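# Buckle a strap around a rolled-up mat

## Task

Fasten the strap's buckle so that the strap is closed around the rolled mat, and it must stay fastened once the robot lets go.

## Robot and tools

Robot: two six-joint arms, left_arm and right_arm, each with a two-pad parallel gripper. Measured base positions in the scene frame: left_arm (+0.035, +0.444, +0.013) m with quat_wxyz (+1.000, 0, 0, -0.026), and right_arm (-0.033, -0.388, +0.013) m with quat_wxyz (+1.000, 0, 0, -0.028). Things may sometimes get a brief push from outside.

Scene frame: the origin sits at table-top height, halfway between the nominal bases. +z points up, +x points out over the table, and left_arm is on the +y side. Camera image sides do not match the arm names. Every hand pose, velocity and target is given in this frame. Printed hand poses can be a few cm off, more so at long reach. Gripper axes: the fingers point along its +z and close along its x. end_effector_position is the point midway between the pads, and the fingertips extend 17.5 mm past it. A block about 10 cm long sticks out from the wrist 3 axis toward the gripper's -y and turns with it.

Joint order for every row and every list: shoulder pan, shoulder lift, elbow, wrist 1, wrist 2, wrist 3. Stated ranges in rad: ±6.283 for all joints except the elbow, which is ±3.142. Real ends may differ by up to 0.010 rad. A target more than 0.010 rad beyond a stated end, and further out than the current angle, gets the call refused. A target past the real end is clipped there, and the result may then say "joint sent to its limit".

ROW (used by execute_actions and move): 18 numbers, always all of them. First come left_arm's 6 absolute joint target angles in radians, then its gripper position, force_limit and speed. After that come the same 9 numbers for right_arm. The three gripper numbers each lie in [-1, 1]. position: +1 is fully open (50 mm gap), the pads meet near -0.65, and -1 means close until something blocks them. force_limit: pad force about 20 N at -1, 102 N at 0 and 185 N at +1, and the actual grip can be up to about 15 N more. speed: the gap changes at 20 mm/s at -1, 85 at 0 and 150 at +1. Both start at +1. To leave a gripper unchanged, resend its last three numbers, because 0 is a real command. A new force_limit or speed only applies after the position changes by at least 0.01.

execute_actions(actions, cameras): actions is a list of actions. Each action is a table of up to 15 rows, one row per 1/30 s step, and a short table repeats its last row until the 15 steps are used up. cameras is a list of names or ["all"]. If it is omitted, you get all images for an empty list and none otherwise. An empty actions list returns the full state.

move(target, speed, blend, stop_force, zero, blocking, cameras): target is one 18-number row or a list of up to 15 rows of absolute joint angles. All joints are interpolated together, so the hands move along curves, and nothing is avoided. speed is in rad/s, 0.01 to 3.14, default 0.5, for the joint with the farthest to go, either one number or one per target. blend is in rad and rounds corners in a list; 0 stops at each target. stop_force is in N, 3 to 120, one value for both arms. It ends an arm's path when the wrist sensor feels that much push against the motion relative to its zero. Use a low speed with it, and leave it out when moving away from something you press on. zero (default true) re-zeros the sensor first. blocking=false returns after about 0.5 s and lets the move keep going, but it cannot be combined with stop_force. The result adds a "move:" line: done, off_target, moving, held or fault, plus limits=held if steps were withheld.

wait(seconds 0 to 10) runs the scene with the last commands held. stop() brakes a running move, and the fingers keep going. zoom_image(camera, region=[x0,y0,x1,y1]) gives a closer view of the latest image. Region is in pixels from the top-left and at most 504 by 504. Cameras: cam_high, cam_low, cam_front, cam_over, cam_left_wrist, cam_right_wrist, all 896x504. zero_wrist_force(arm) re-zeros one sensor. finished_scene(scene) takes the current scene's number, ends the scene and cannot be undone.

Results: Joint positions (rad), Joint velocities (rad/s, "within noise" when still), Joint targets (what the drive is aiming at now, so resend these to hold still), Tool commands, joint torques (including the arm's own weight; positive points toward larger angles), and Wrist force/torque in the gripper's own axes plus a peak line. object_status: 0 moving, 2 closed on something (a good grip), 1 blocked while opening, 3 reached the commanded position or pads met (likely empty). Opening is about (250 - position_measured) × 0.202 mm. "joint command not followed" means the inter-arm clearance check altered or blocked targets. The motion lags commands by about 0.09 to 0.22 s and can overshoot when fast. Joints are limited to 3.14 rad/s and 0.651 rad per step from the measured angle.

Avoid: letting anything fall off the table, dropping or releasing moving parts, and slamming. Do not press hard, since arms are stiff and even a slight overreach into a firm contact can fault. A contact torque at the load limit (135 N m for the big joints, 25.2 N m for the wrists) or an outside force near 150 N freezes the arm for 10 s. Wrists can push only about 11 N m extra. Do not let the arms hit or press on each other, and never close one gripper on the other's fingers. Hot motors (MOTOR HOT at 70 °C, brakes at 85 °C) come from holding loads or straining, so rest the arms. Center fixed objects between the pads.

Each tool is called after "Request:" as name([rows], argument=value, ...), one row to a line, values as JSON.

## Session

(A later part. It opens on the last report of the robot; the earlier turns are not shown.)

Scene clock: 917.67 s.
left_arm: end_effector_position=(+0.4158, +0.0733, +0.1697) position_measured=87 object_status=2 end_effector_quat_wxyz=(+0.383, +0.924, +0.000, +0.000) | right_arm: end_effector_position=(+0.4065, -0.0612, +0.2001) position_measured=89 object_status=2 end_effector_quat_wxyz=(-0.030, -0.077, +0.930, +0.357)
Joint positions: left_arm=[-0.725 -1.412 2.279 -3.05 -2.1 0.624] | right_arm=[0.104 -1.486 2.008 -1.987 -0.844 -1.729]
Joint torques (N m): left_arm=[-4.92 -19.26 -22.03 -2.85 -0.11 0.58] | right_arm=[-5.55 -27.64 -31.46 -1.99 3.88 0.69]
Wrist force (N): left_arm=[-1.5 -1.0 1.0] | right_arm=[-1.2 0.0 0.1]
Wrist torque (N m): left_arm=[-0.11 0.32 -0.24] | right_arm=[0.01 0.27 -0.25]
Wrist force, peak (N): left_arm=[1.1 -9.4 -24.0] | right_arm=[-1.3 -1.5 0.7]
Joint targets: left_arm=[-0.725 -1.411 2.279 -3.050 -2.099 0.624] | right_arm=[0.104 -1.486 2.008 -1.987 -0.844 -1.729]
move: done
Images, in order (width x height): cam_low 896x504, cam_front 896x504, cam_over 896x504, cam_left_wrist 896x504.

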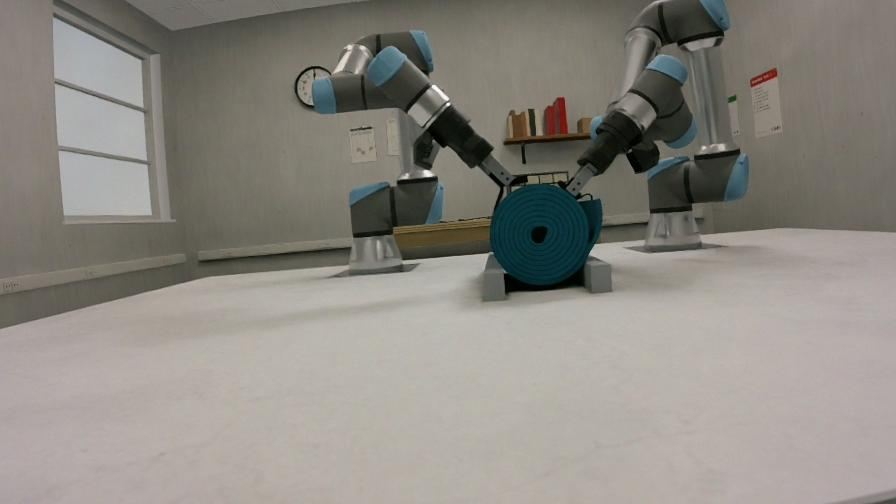

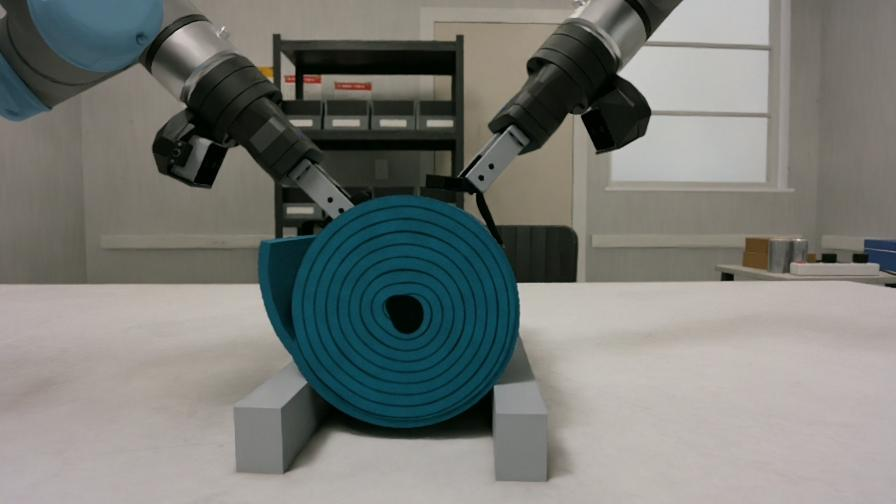

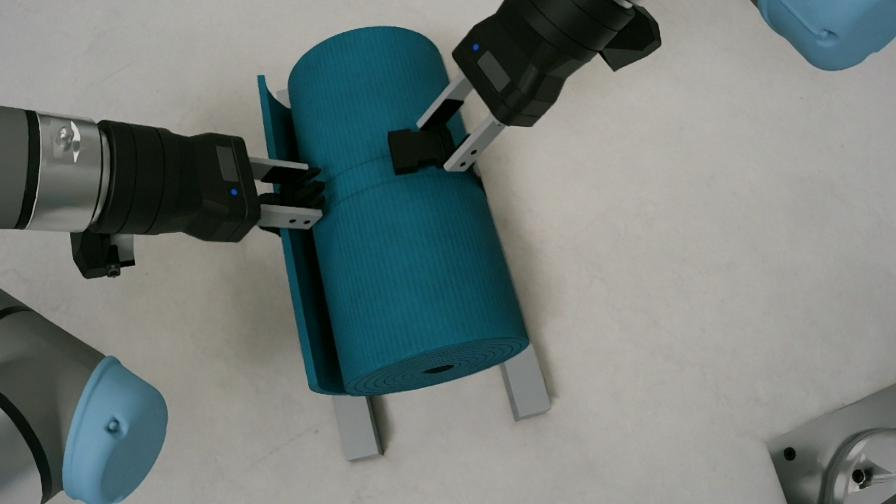

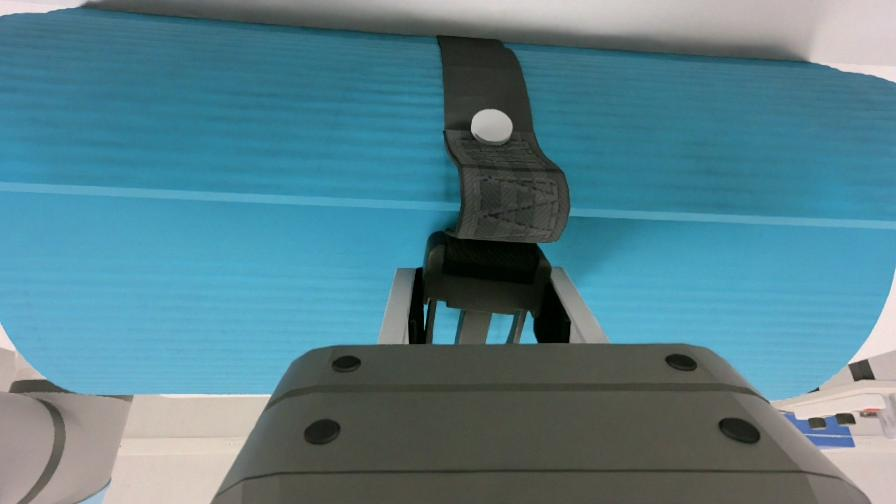

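Request:
move(target=[-0.9207,-1.4898,1.9646,-2.3378,-1.7645,0.5695,-1,0.003922,-1,0.1038,-1.4859,2.0078,-1.9871,-0.8441,-1.7290,-0.97,0.0,-1], speed=0.12, stop_force=40, cameras=["cam_front","cam_left_wrist","cam_over","cam_low","cam_high"])

Request:
zoom_image(camera="cam_front", region=[340, 125, 500, 205])

Request:
zoom_image(camera="cam_left_wrist", region=[380, 200, 580, 350])

Request:
zoom_image(camera="cam_over", region=[335, 125, 455, 195])

Request:
zoom_image(camera="cam_high", region=[420, 185, 485, 220])

Scene clock: 930.30 s.
left_arm: end_effector_position=(+0.4150, +0.0345, +0.2048) position_measured=87 object_status=2 end_effector_quat_wxyz=(+0.174, +0.985, +0.000, +0.000) | right_arm: end_effector_position=(+0.4065, -0.0612, +0.2001) position_measured=89 object_status=2 end_effector_quat_wxyz=(-0.030, -0.077, +0.930, +0.357)
Joint positions: left_arm=[-0.921 -1.49 1.965 -2.338 -1.765 0.569] | right_arm=[0.104 -1.486 2.008 -1.987 -0.844 -1.729]
Joint torques (N m): left_arm=[8.48 -26.62 -19.86 -7.08 -2.29 2.1] | right_arm=[-5.36 -32.41 -31.73 -1.87 3.62 0.72]
Wrist force (N): left_arm=[-1.5 -3.5 4.0] | right_arm=[-1.2 -0.1 0.2]
Wrist torque (N m): left_arm=[-0.09 0.22 -0.04] | right_arm=[0.00 0.27 -0.26]
Wrist force, peak (N): left_arm=[-1.4 -3.6 4.3] | right_arm=[-1.4 -0.1 0.2]
Joint targets: left_arm=[-0.921 -1.490 1.965 -2.338 -1.765 0.569] | right_arm=[0.104 -1.486 2.008 -1.987 -0.844 -1.729]
move: done
Images, in order (width x height): cam_high 896x504, cam_low 896x504, cam_front 896x504, cam_over 896x504, cam_left_wrist 896x504.

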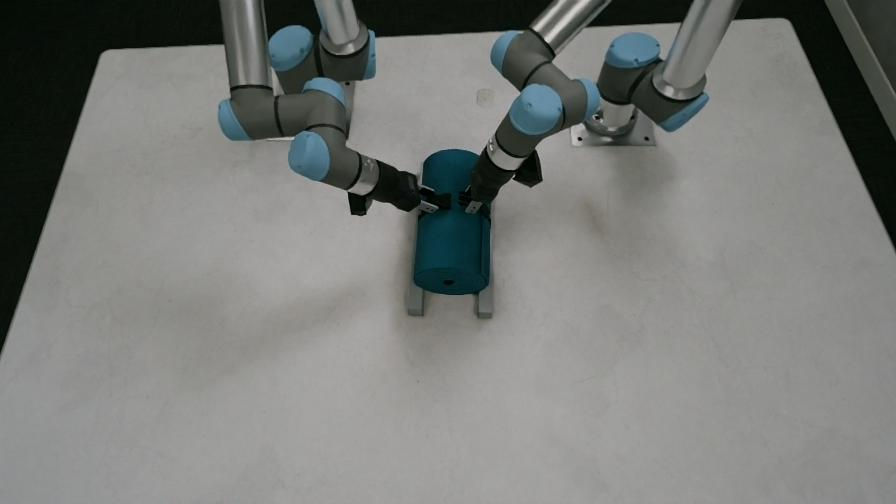

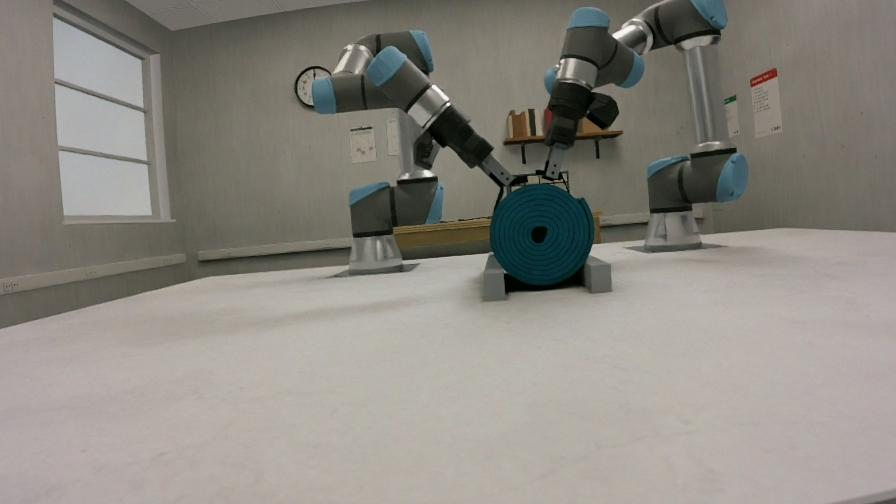

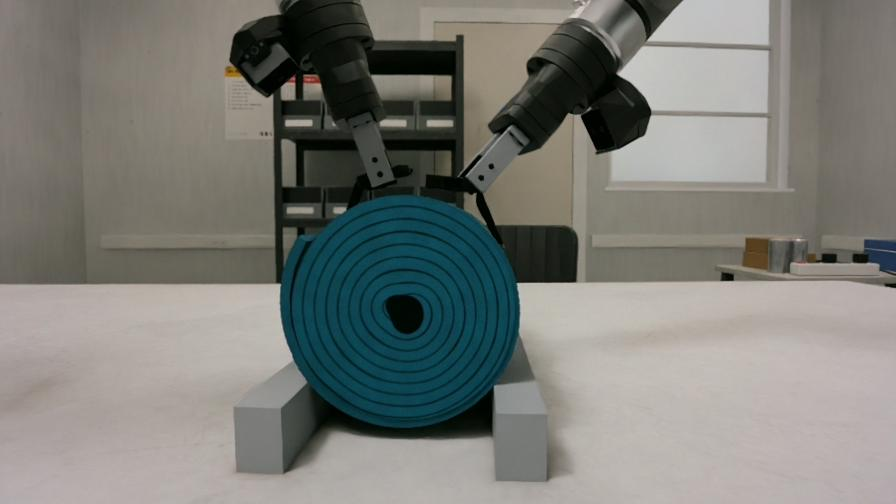

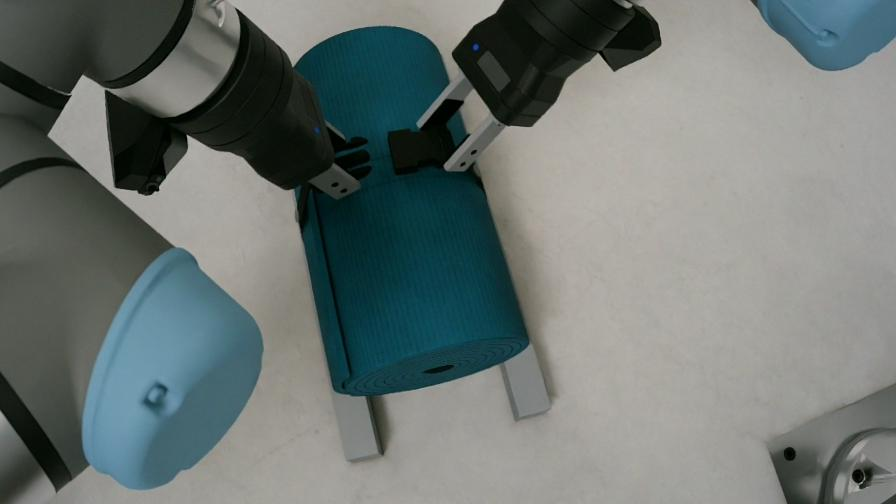

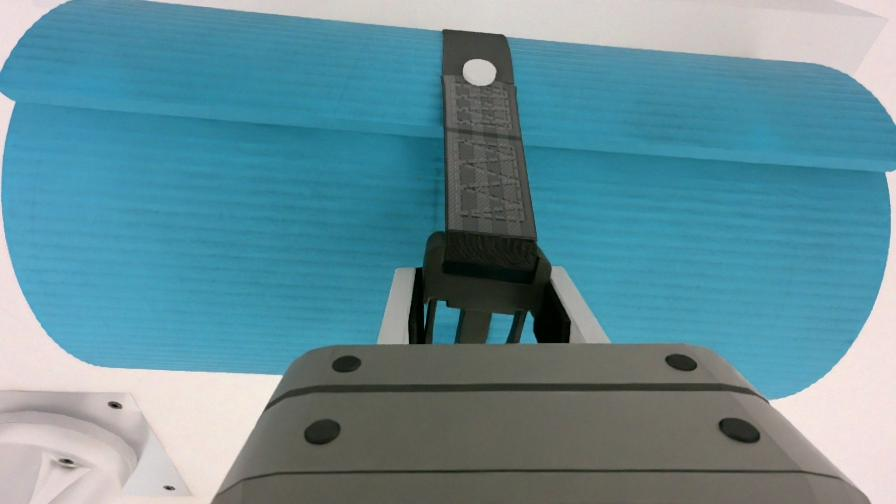

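Scaled by 3.150.

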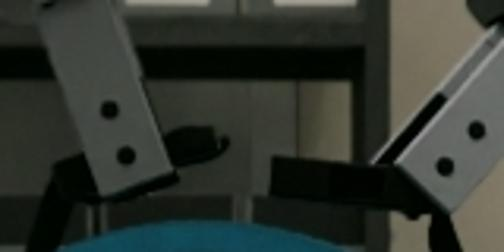

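Scaled by 2.520.

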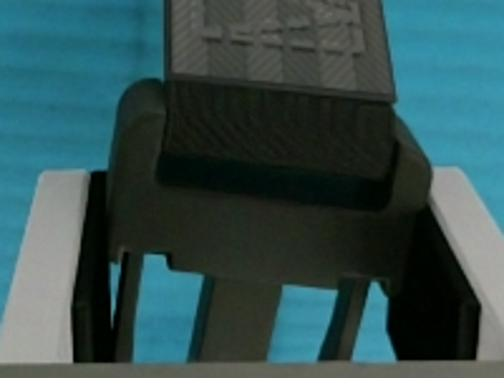

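Scaled by 4.200.

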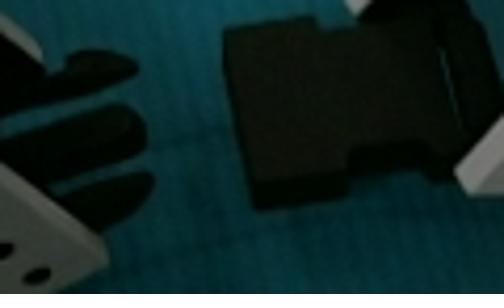

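Scaled by 7.754.

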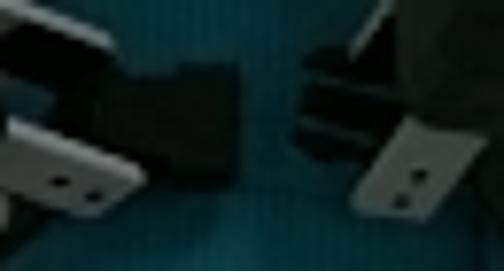

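Request:
move(target=[-0.9818,-1.4313,1.8271,-2.0915,-1.6335,0.4632,-1,0.003922,-1,0.1502,-1.4991,1.9721,-1.9919,-0.9442,-1.6591,-0.97,0.0,-1], speed=0.08, stop_force=30, cameras=["cam_front","cam_left_wrist","cam_over","cam_low","cam_high"])

Request:
zoom_image(camera="cam_front", region=[370, 145, 490, 205])

Request:
zoom_image(camera="cam_over", region=[345, 125, 455, 190])

Request:
zoom_image(camera="cam_high", region=[420, 185, 485, 220])

Request:
zoom_image(camera="cam_low", region=[500, 155, 570, 195])

Scene clock: 969.80 s.
left_arm: end_effector_position=(+0.4183, +0.0291, +0.2007) position_measured=87 object_status=2 end_effector_quat_wxyz=(+0.070, +0.997, +0.035, +0.002) | right_arm: end_effector_position=(+0.4062, -0.0600, +0.2057) position_measured=89 object_status=2 end_effector_quat_wxyz=(-0.025, -0.078, +0.948, +0.308)
Joint positions: left_arm=[-0.982 -1.431 1.827 -2.092 -1.634 0.463] | right_arm=[0.15 -1.499 1.972 -1.992 -0.944 -1.659]
Joint torques (N m): left_arm=[8.38 -43.95 -19.14 -6.64 -1.87 2.42] | right_arm=[-7.47 -28.17 -19.34 -3.45 4.49 -0.83]
Wrist force (N): left_arm=[-1.4 -1.9 4.5] | right_arm=[-0.8 -2.0 1.6]
Wrist torque (N m): left_arm=[0.03 0.20 0.01] | right_arm=[-0.02 0.16 -0.24]
Wrist force, peak (N): left_arm=[-1.7 -3.5 4.4] | right_arm=[-0.8 -2.4 1.8]
Joint targets: left_arm=[-0.982 -1.431 1.827 -2.091 -1.633 0.463] | right_arm=[0.150 -1.499 1.972 -1.992 -0.944 -1.659]
move: done
Images, in order (width x height): cam_high 896x504, cam_low 896x504, cam_front 896x504, cam_over 896x504, cam_left_wrist 896x504.

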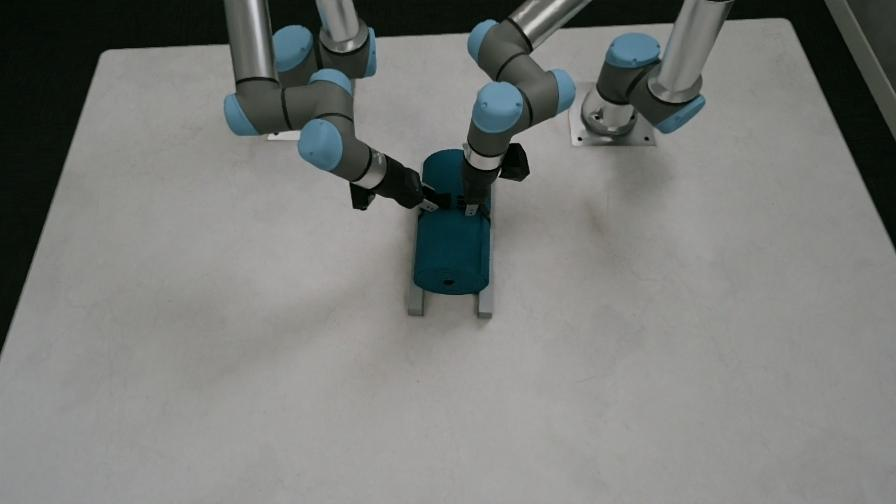

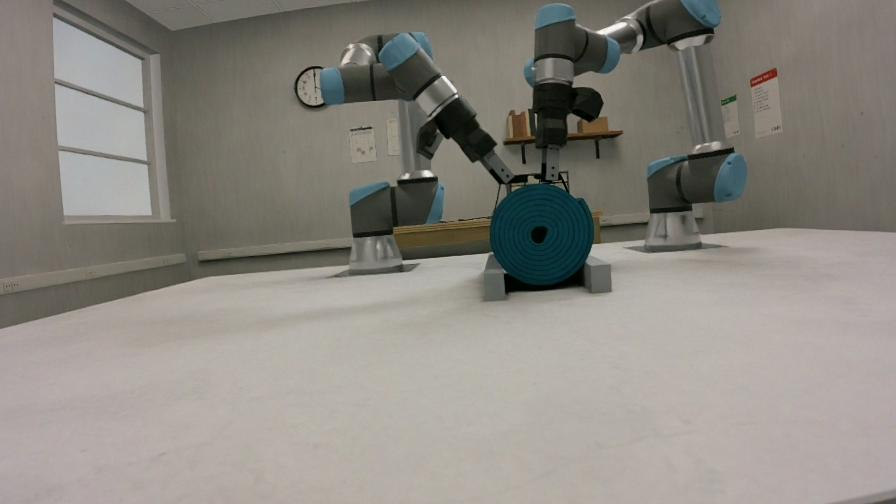

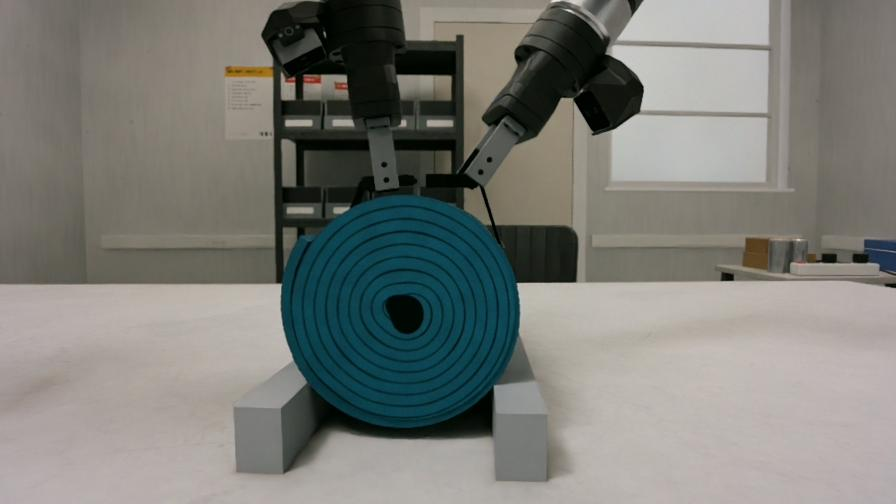

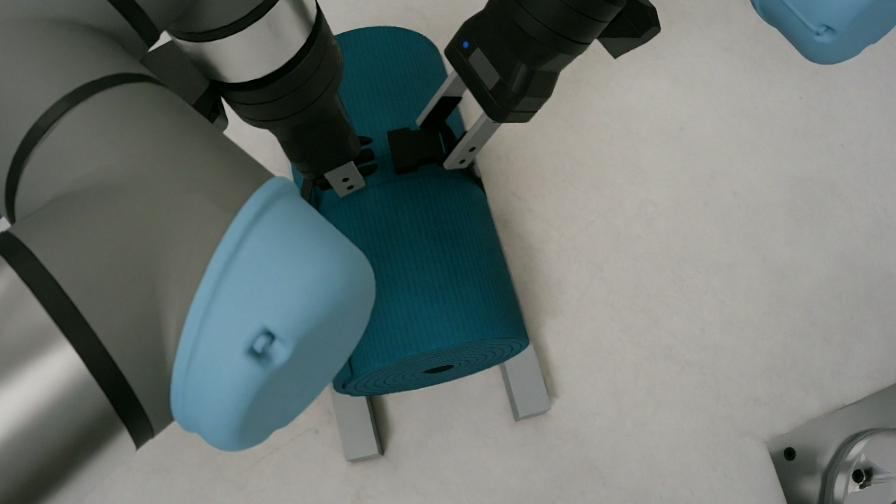

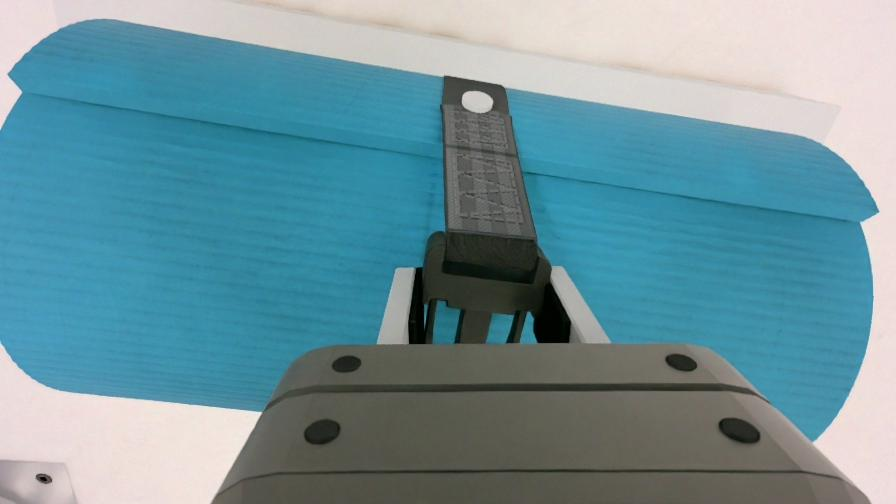

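Scaled by 4.200.

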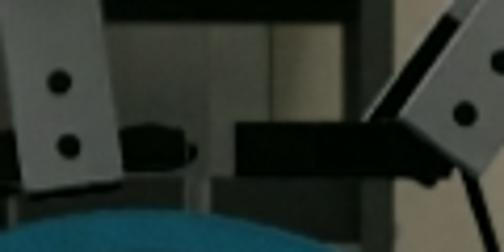

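Scaled by 4.582.

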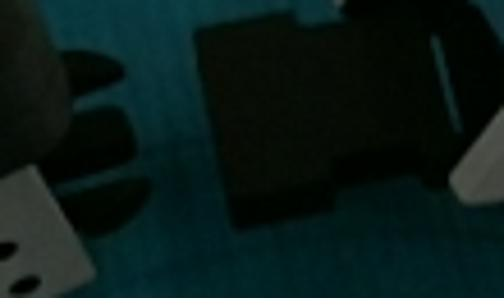

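Scaled by 7.754.

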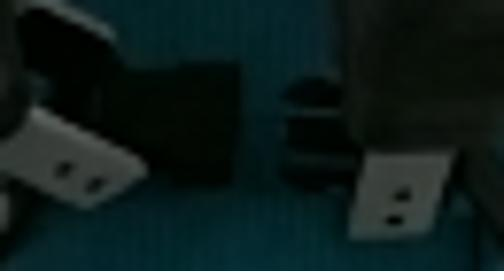

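Scaled by 7.200.

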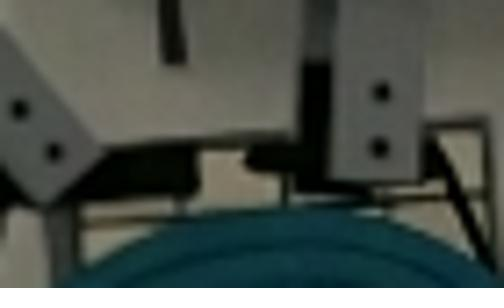

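Request:
move(target=[-0.9935,-1.4186,1.8150,-2.0927,-1.6320,0.4516,-1,0.003922,-1,0.1502,-1.4991,1.9721,-1.9919,-0.9442,-1.6591,-0.97,0.0,-1], speed=0.03, stop_force=10, cameras=["cam_front","cam_over","cam_low","cam_high"])

Request:
zoom_image(camera="cam_front", region=[370, 145, 490, 205])

Request:
zoom_image(camera="cam_over", region=[345, 125, 455, 190])

Request:
zoom_image(camera="cam_high", region=[420, 185, 485, 220])

Request:
zoom_image(camera="cam_low", region=[500, 155, 570, 195])

Scene clock: 996.43 s.
left_arm: end_effector_position=(+0.4165, +0.0202, +0.1998) position_measured=87 object_status=2 end_effector_quat_wxyz=(+0.070, +0.997, +0.035, +0.002) | right_arm: end_effector_position=(+0.4062, -0.0600, +0.2057) position_measured=89 object_status=2 end_effector_quat_wxyz=(-0.025, -0.078, +0.948, +0.308)
Joint positions: left_arm=[-0.994 -1.419 1.815 -2.093 -1.632 0.452] | right_arm=[0.15 -1.499 1.972 -1.992 -0.944 -1.659]
Joint torques (N m): left_arm=[8.06 -44.51 -20.43 -5.52 -1.24 2.51] | right_arm=[-6.43 -20.69 -19.18 -1.89 4.32 -0.64]
Wrist force (N): left_arm=[-0.9 -3.2 5.2] | right_arm=[-0.8 -2.0 1.5]
Wrist torque (N m): left_arm=[-0.01 0.16 0.02] | right_arm=[-0.01 0.15 -0.24]
Wrist force, peak (N): left_arm=[-1.2 -3.3 5.6] | right_arm=[-0.9 -2.5 1.7]
Joint targets: left_arm=[-0.994 -1.419 1.815 -2.093 -1.632 0.452] | right_arm=[0.150 -1.499 1.972 -1.992 -0.944 -1.659]
move: done
Images, in order (width x height): cam_high 896x504, cam_low 896x504, cam_front 896x504, cam_over 896x504.

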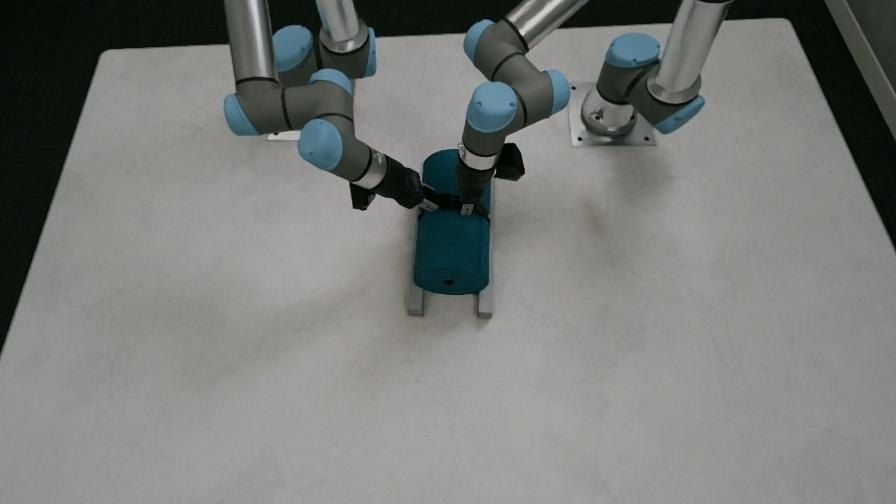

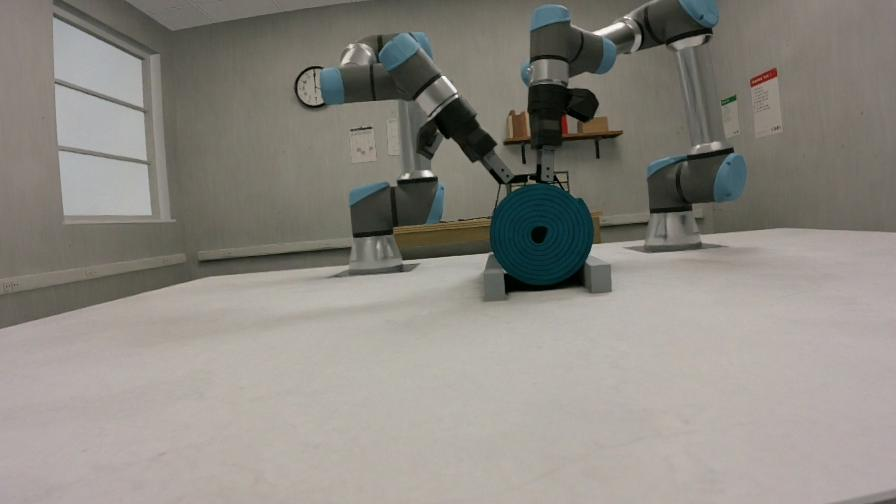

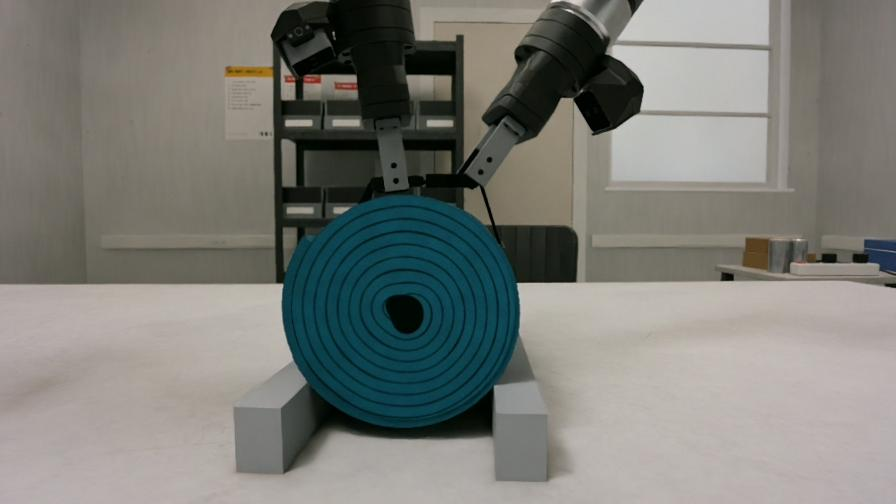

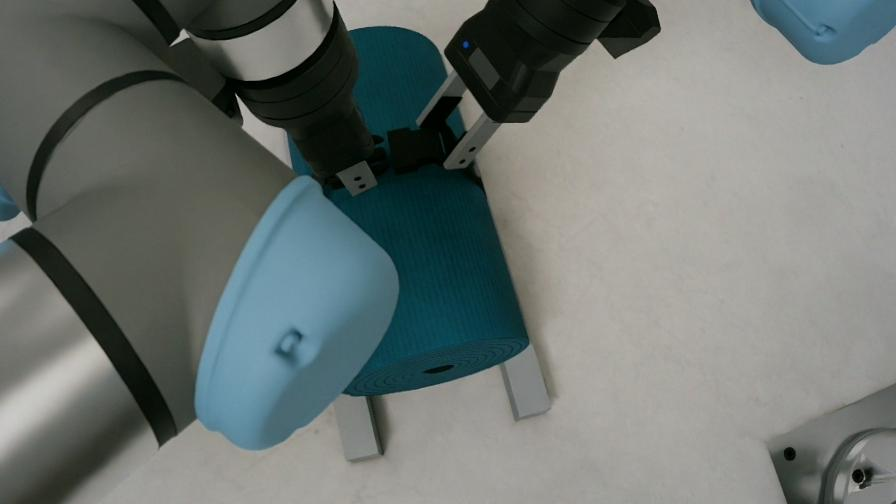

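Scaled by 4.200.

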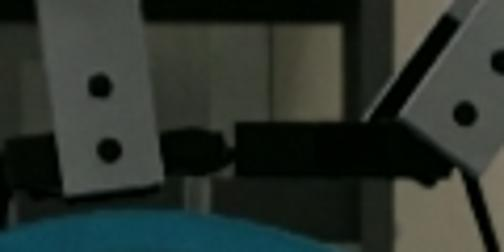

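Scaled by 4.582.

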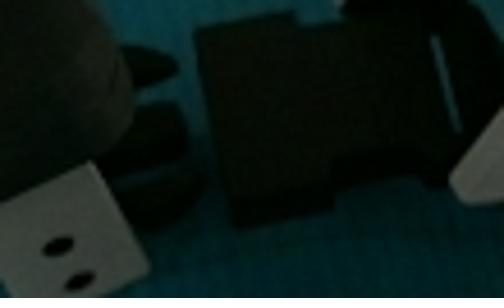

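Scaled by 7.754.

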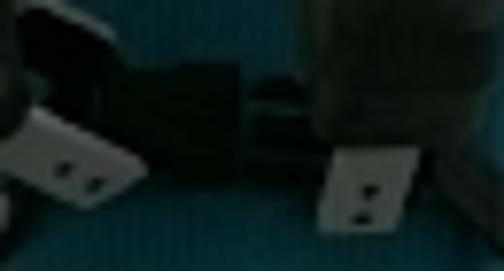

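Scaled by 7.200.

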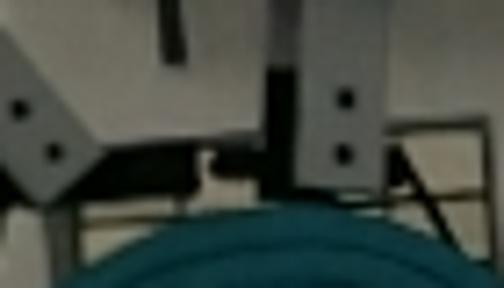

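Request:
move(target=[-1.0080,-1.3964,1.7888,-2.0895,-1.6302,0.4371,-1,0.003922,-1,0.1502,-1.4991,1.9721,-1.9919,-0.9442,-1.6591,-0.97,0.0,-1], speed=0.02, stop_force=15, cameras=["cam_front","cam_over","cam_low","cam_high"])

Request:
zoom_image(camera="cam_front", region=[370, 145, 490, 205])

Request:
zoom_image(camera="cam_over", region=[345, 125, 455, 190])

Request:
zoom_image(camera="cam_high", region=[420, 185, 485, 220])

Request:
zoom_image(camera="cam_low", region=[500, 155, 570, 195])

Scene clock: 1004.80 s.
left_arm: end_effector_position=(+0.4162, +0.0146, +0.1997) position_measured=87 object_status=2 end_effector_quat_wxyz=(+0.070, +0.997, +0.035, +0.002) | right_arm: end_effector_position=(+0.4062, -0.0600, +0.2057) position_measured=89 object_status=2 end_effector_quat_wxyz=(-0.025, -0.078, +0.948, +0.308)
Joint positions: left_arm=[-0.999 -1.41 1.804 -2.091 -1.631 0.446] | right_arm=[0.15 -1.499 1.972 -1.992 -0.944 -1.659]
Joint torques (N m): left_arm=[2.67 -46.07 -24.42 -9.4 -3.6 2.55] | right_arm=[11.72 -20.57 -24.07 -4.68 4.42 -0.62]
Wrist force (N): left_arm=[0.6 -15.9 4.4] | right_arm=[1.7 -12.2 -5.6]
Wrist torque (N m): left_arm=[-0.17 0.17 0.03] | right_arm=[-0.28 0.19 -0.23]
Wrist force, peak (N): left_arm=[1.6 -21.6 3.7] | right_arm=[3.4 -17.5 -8.8]
Joint targets: left_arm=[-0.999 -1.410 1.804 -2.091 -1.631 0.446] | right_arm=[0.150 -1.499 1.972 -1.992 -0.944 -1.659]
move: contact (left_arm); left_arm: the elbow is farthest, 0.016 rad from its target
Images, in order (width x height): cam_high 896x504, cam_low 896x504, cam_front 896x504, cam_over 896x504.

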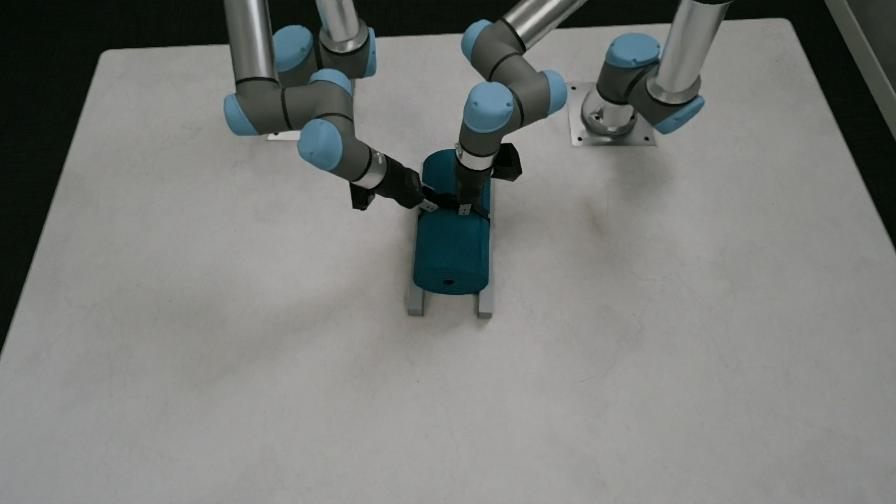

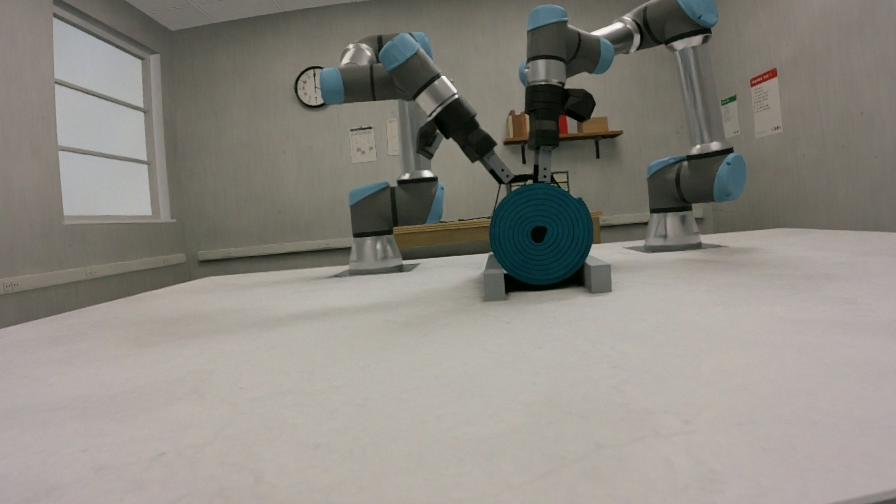

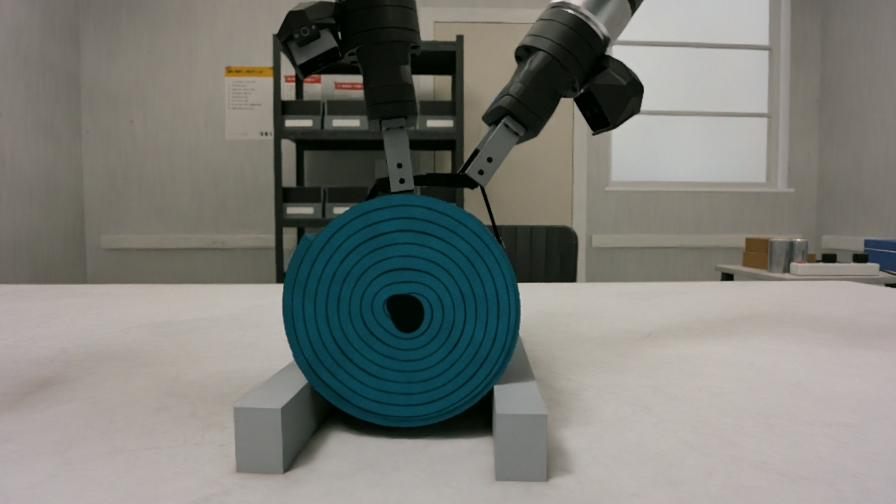

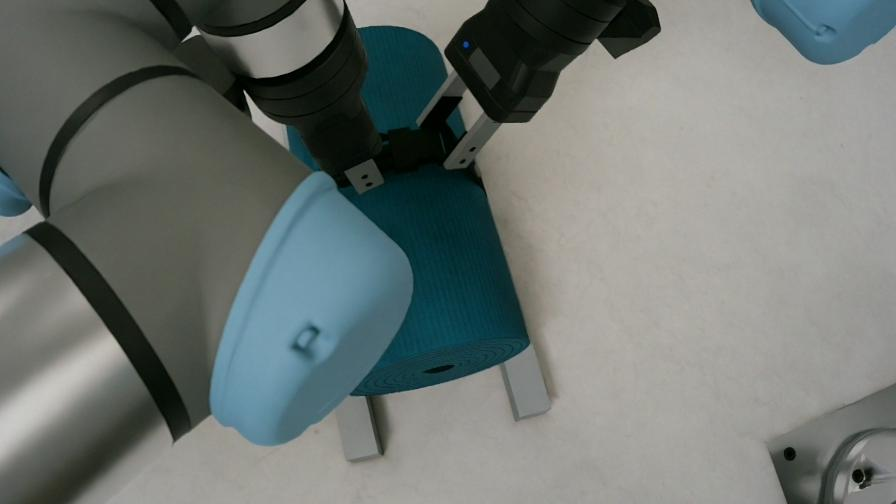

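Scaled by 4.200.

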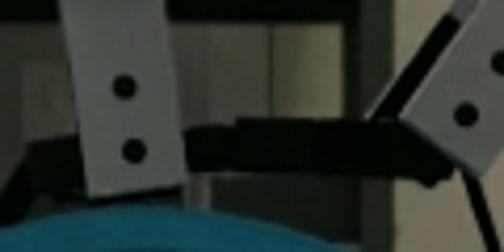

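Scaled by 4.582.

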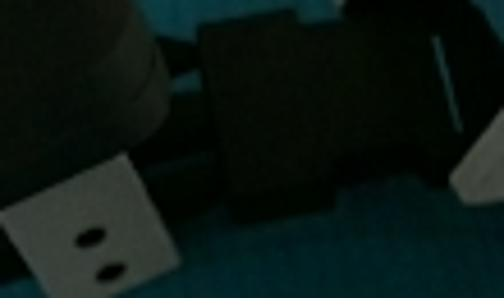

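Scaled by 7.754.

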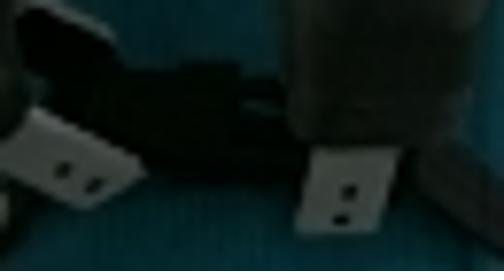

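Scaled by 7.200.

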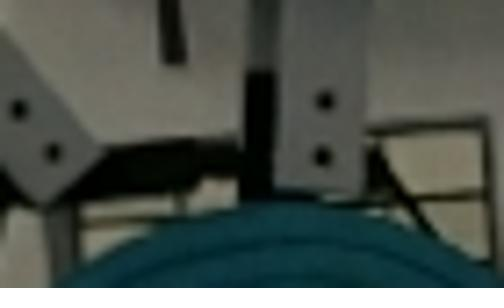

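Request:
move(target=[-1.0080,-1.3964,1.7888,-2.0895,-1.6302,0.4371,-1,0.003922,-1,0.1502,-1.4991,1.9721,-1.9919,-0.9442,-1.6591,-0.97,0.0,-1], speed=0.02, stop_force=20, cameras=["cam_front","cam_over","cam_low","cam_high"])

Request:
zoom_image(camera="cam_front", region=[370, 145, 490, 205])

Request:
zoom_image(camera="cam_over", region=[345, 125, 455, 190])

Request:
zoom_image(camera="cam_low", region=[500, 155, 570, 195])

Scene clock: 1011.93 s.
left_arm: end_effector_position=(+0.4160, +0.0107, +0.1997) position_measured=87 object_status=2 end_effector_quat_wxyz=(+0.069, +0.997, +0.035, +0.002) | right_arm: end_effector_position=(+0.4062, -0.0600, +0.2057) position_measured=89 object_status=2 end_effector_quat_wxyz=(-0.025, -0.078, +0.948, +0.308)
Joint positions: left_arm=[-1.003 -1.403 1.797 -2.09 -1.631 0.442] | right_arm=[0.15 -1.499 1.972 -1.992 -0.944 -1.659]
Joint torques (N m): left_arm=[-3.14 -46.82 -30.92 -13.22 -5.86 2.23] | right_arm=[9.65 -20.51 -34.77 -2.13 9.49 -0.64]
Wrist force (N): left_arm=[1.6 -34.0 4.4] | right_arm=[4.3 -23.9 -17.2]
Wrist torque (N m): left_arm=[-0.30 0.13 0.04] | right_arm=[-0.28 0.04 -0.16]
Wrist force, peak (N): left_arm=[3.1 -40.8 3.3] | right_arm=[6.0 -28.7 -21.7]
Joint targets: left_arm=[-1.003 -1.403 1.797 -2.090 -1.631 0.442] | right_arm=[0.150 -1.499 1.972 -1.992 -0.944 -1.659]
move: contact (left_arm)
Images, in order (width x height): cam_high 896x504, cam_low 896x504, cam_front 896x504, cam_over 896x504.

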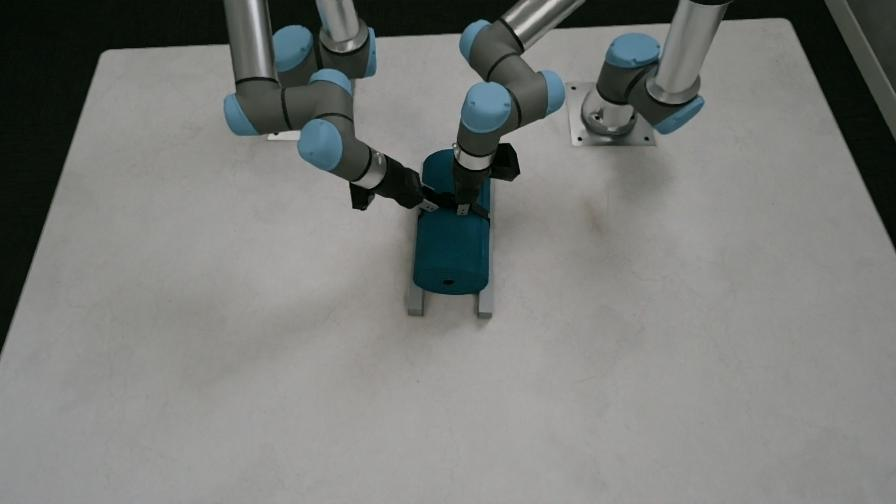

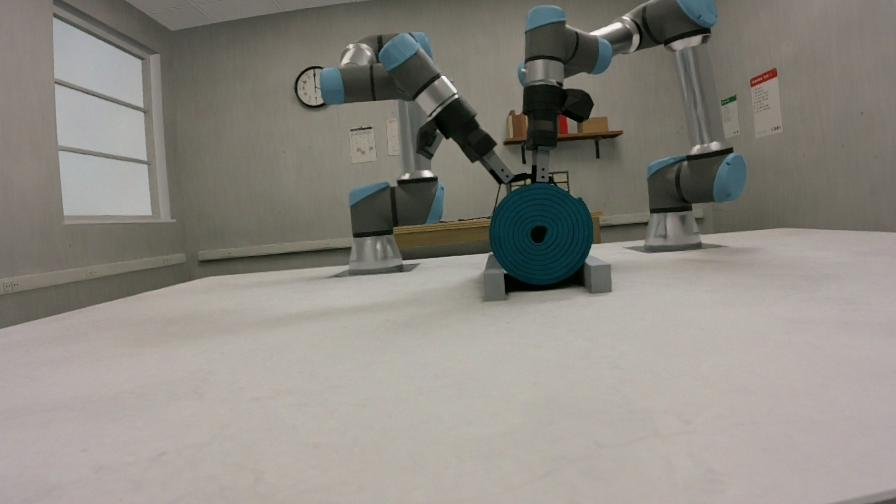

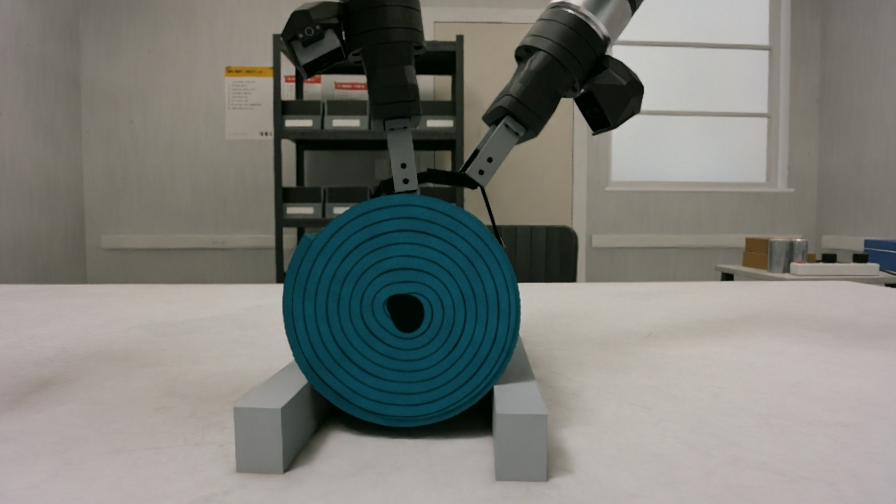

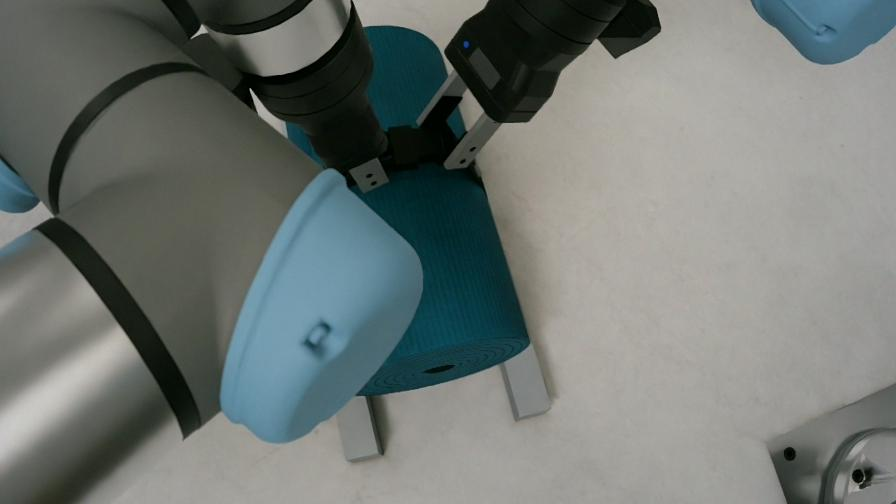

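Scaled by 4.200.

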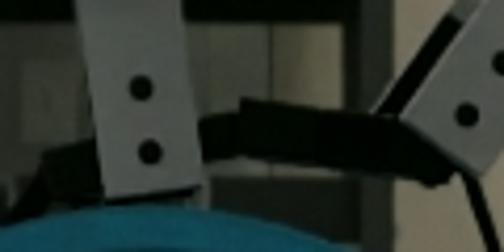

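Scaled by 4.582.

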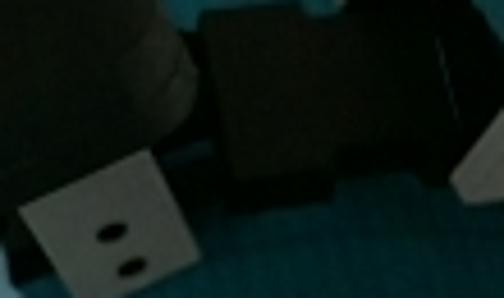

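Scaled by 7.200.

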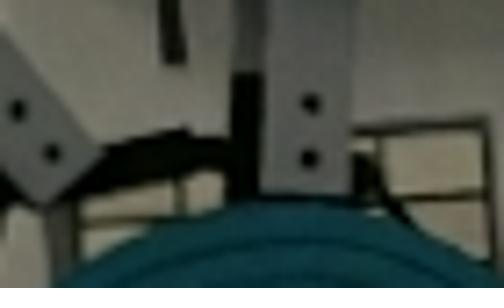

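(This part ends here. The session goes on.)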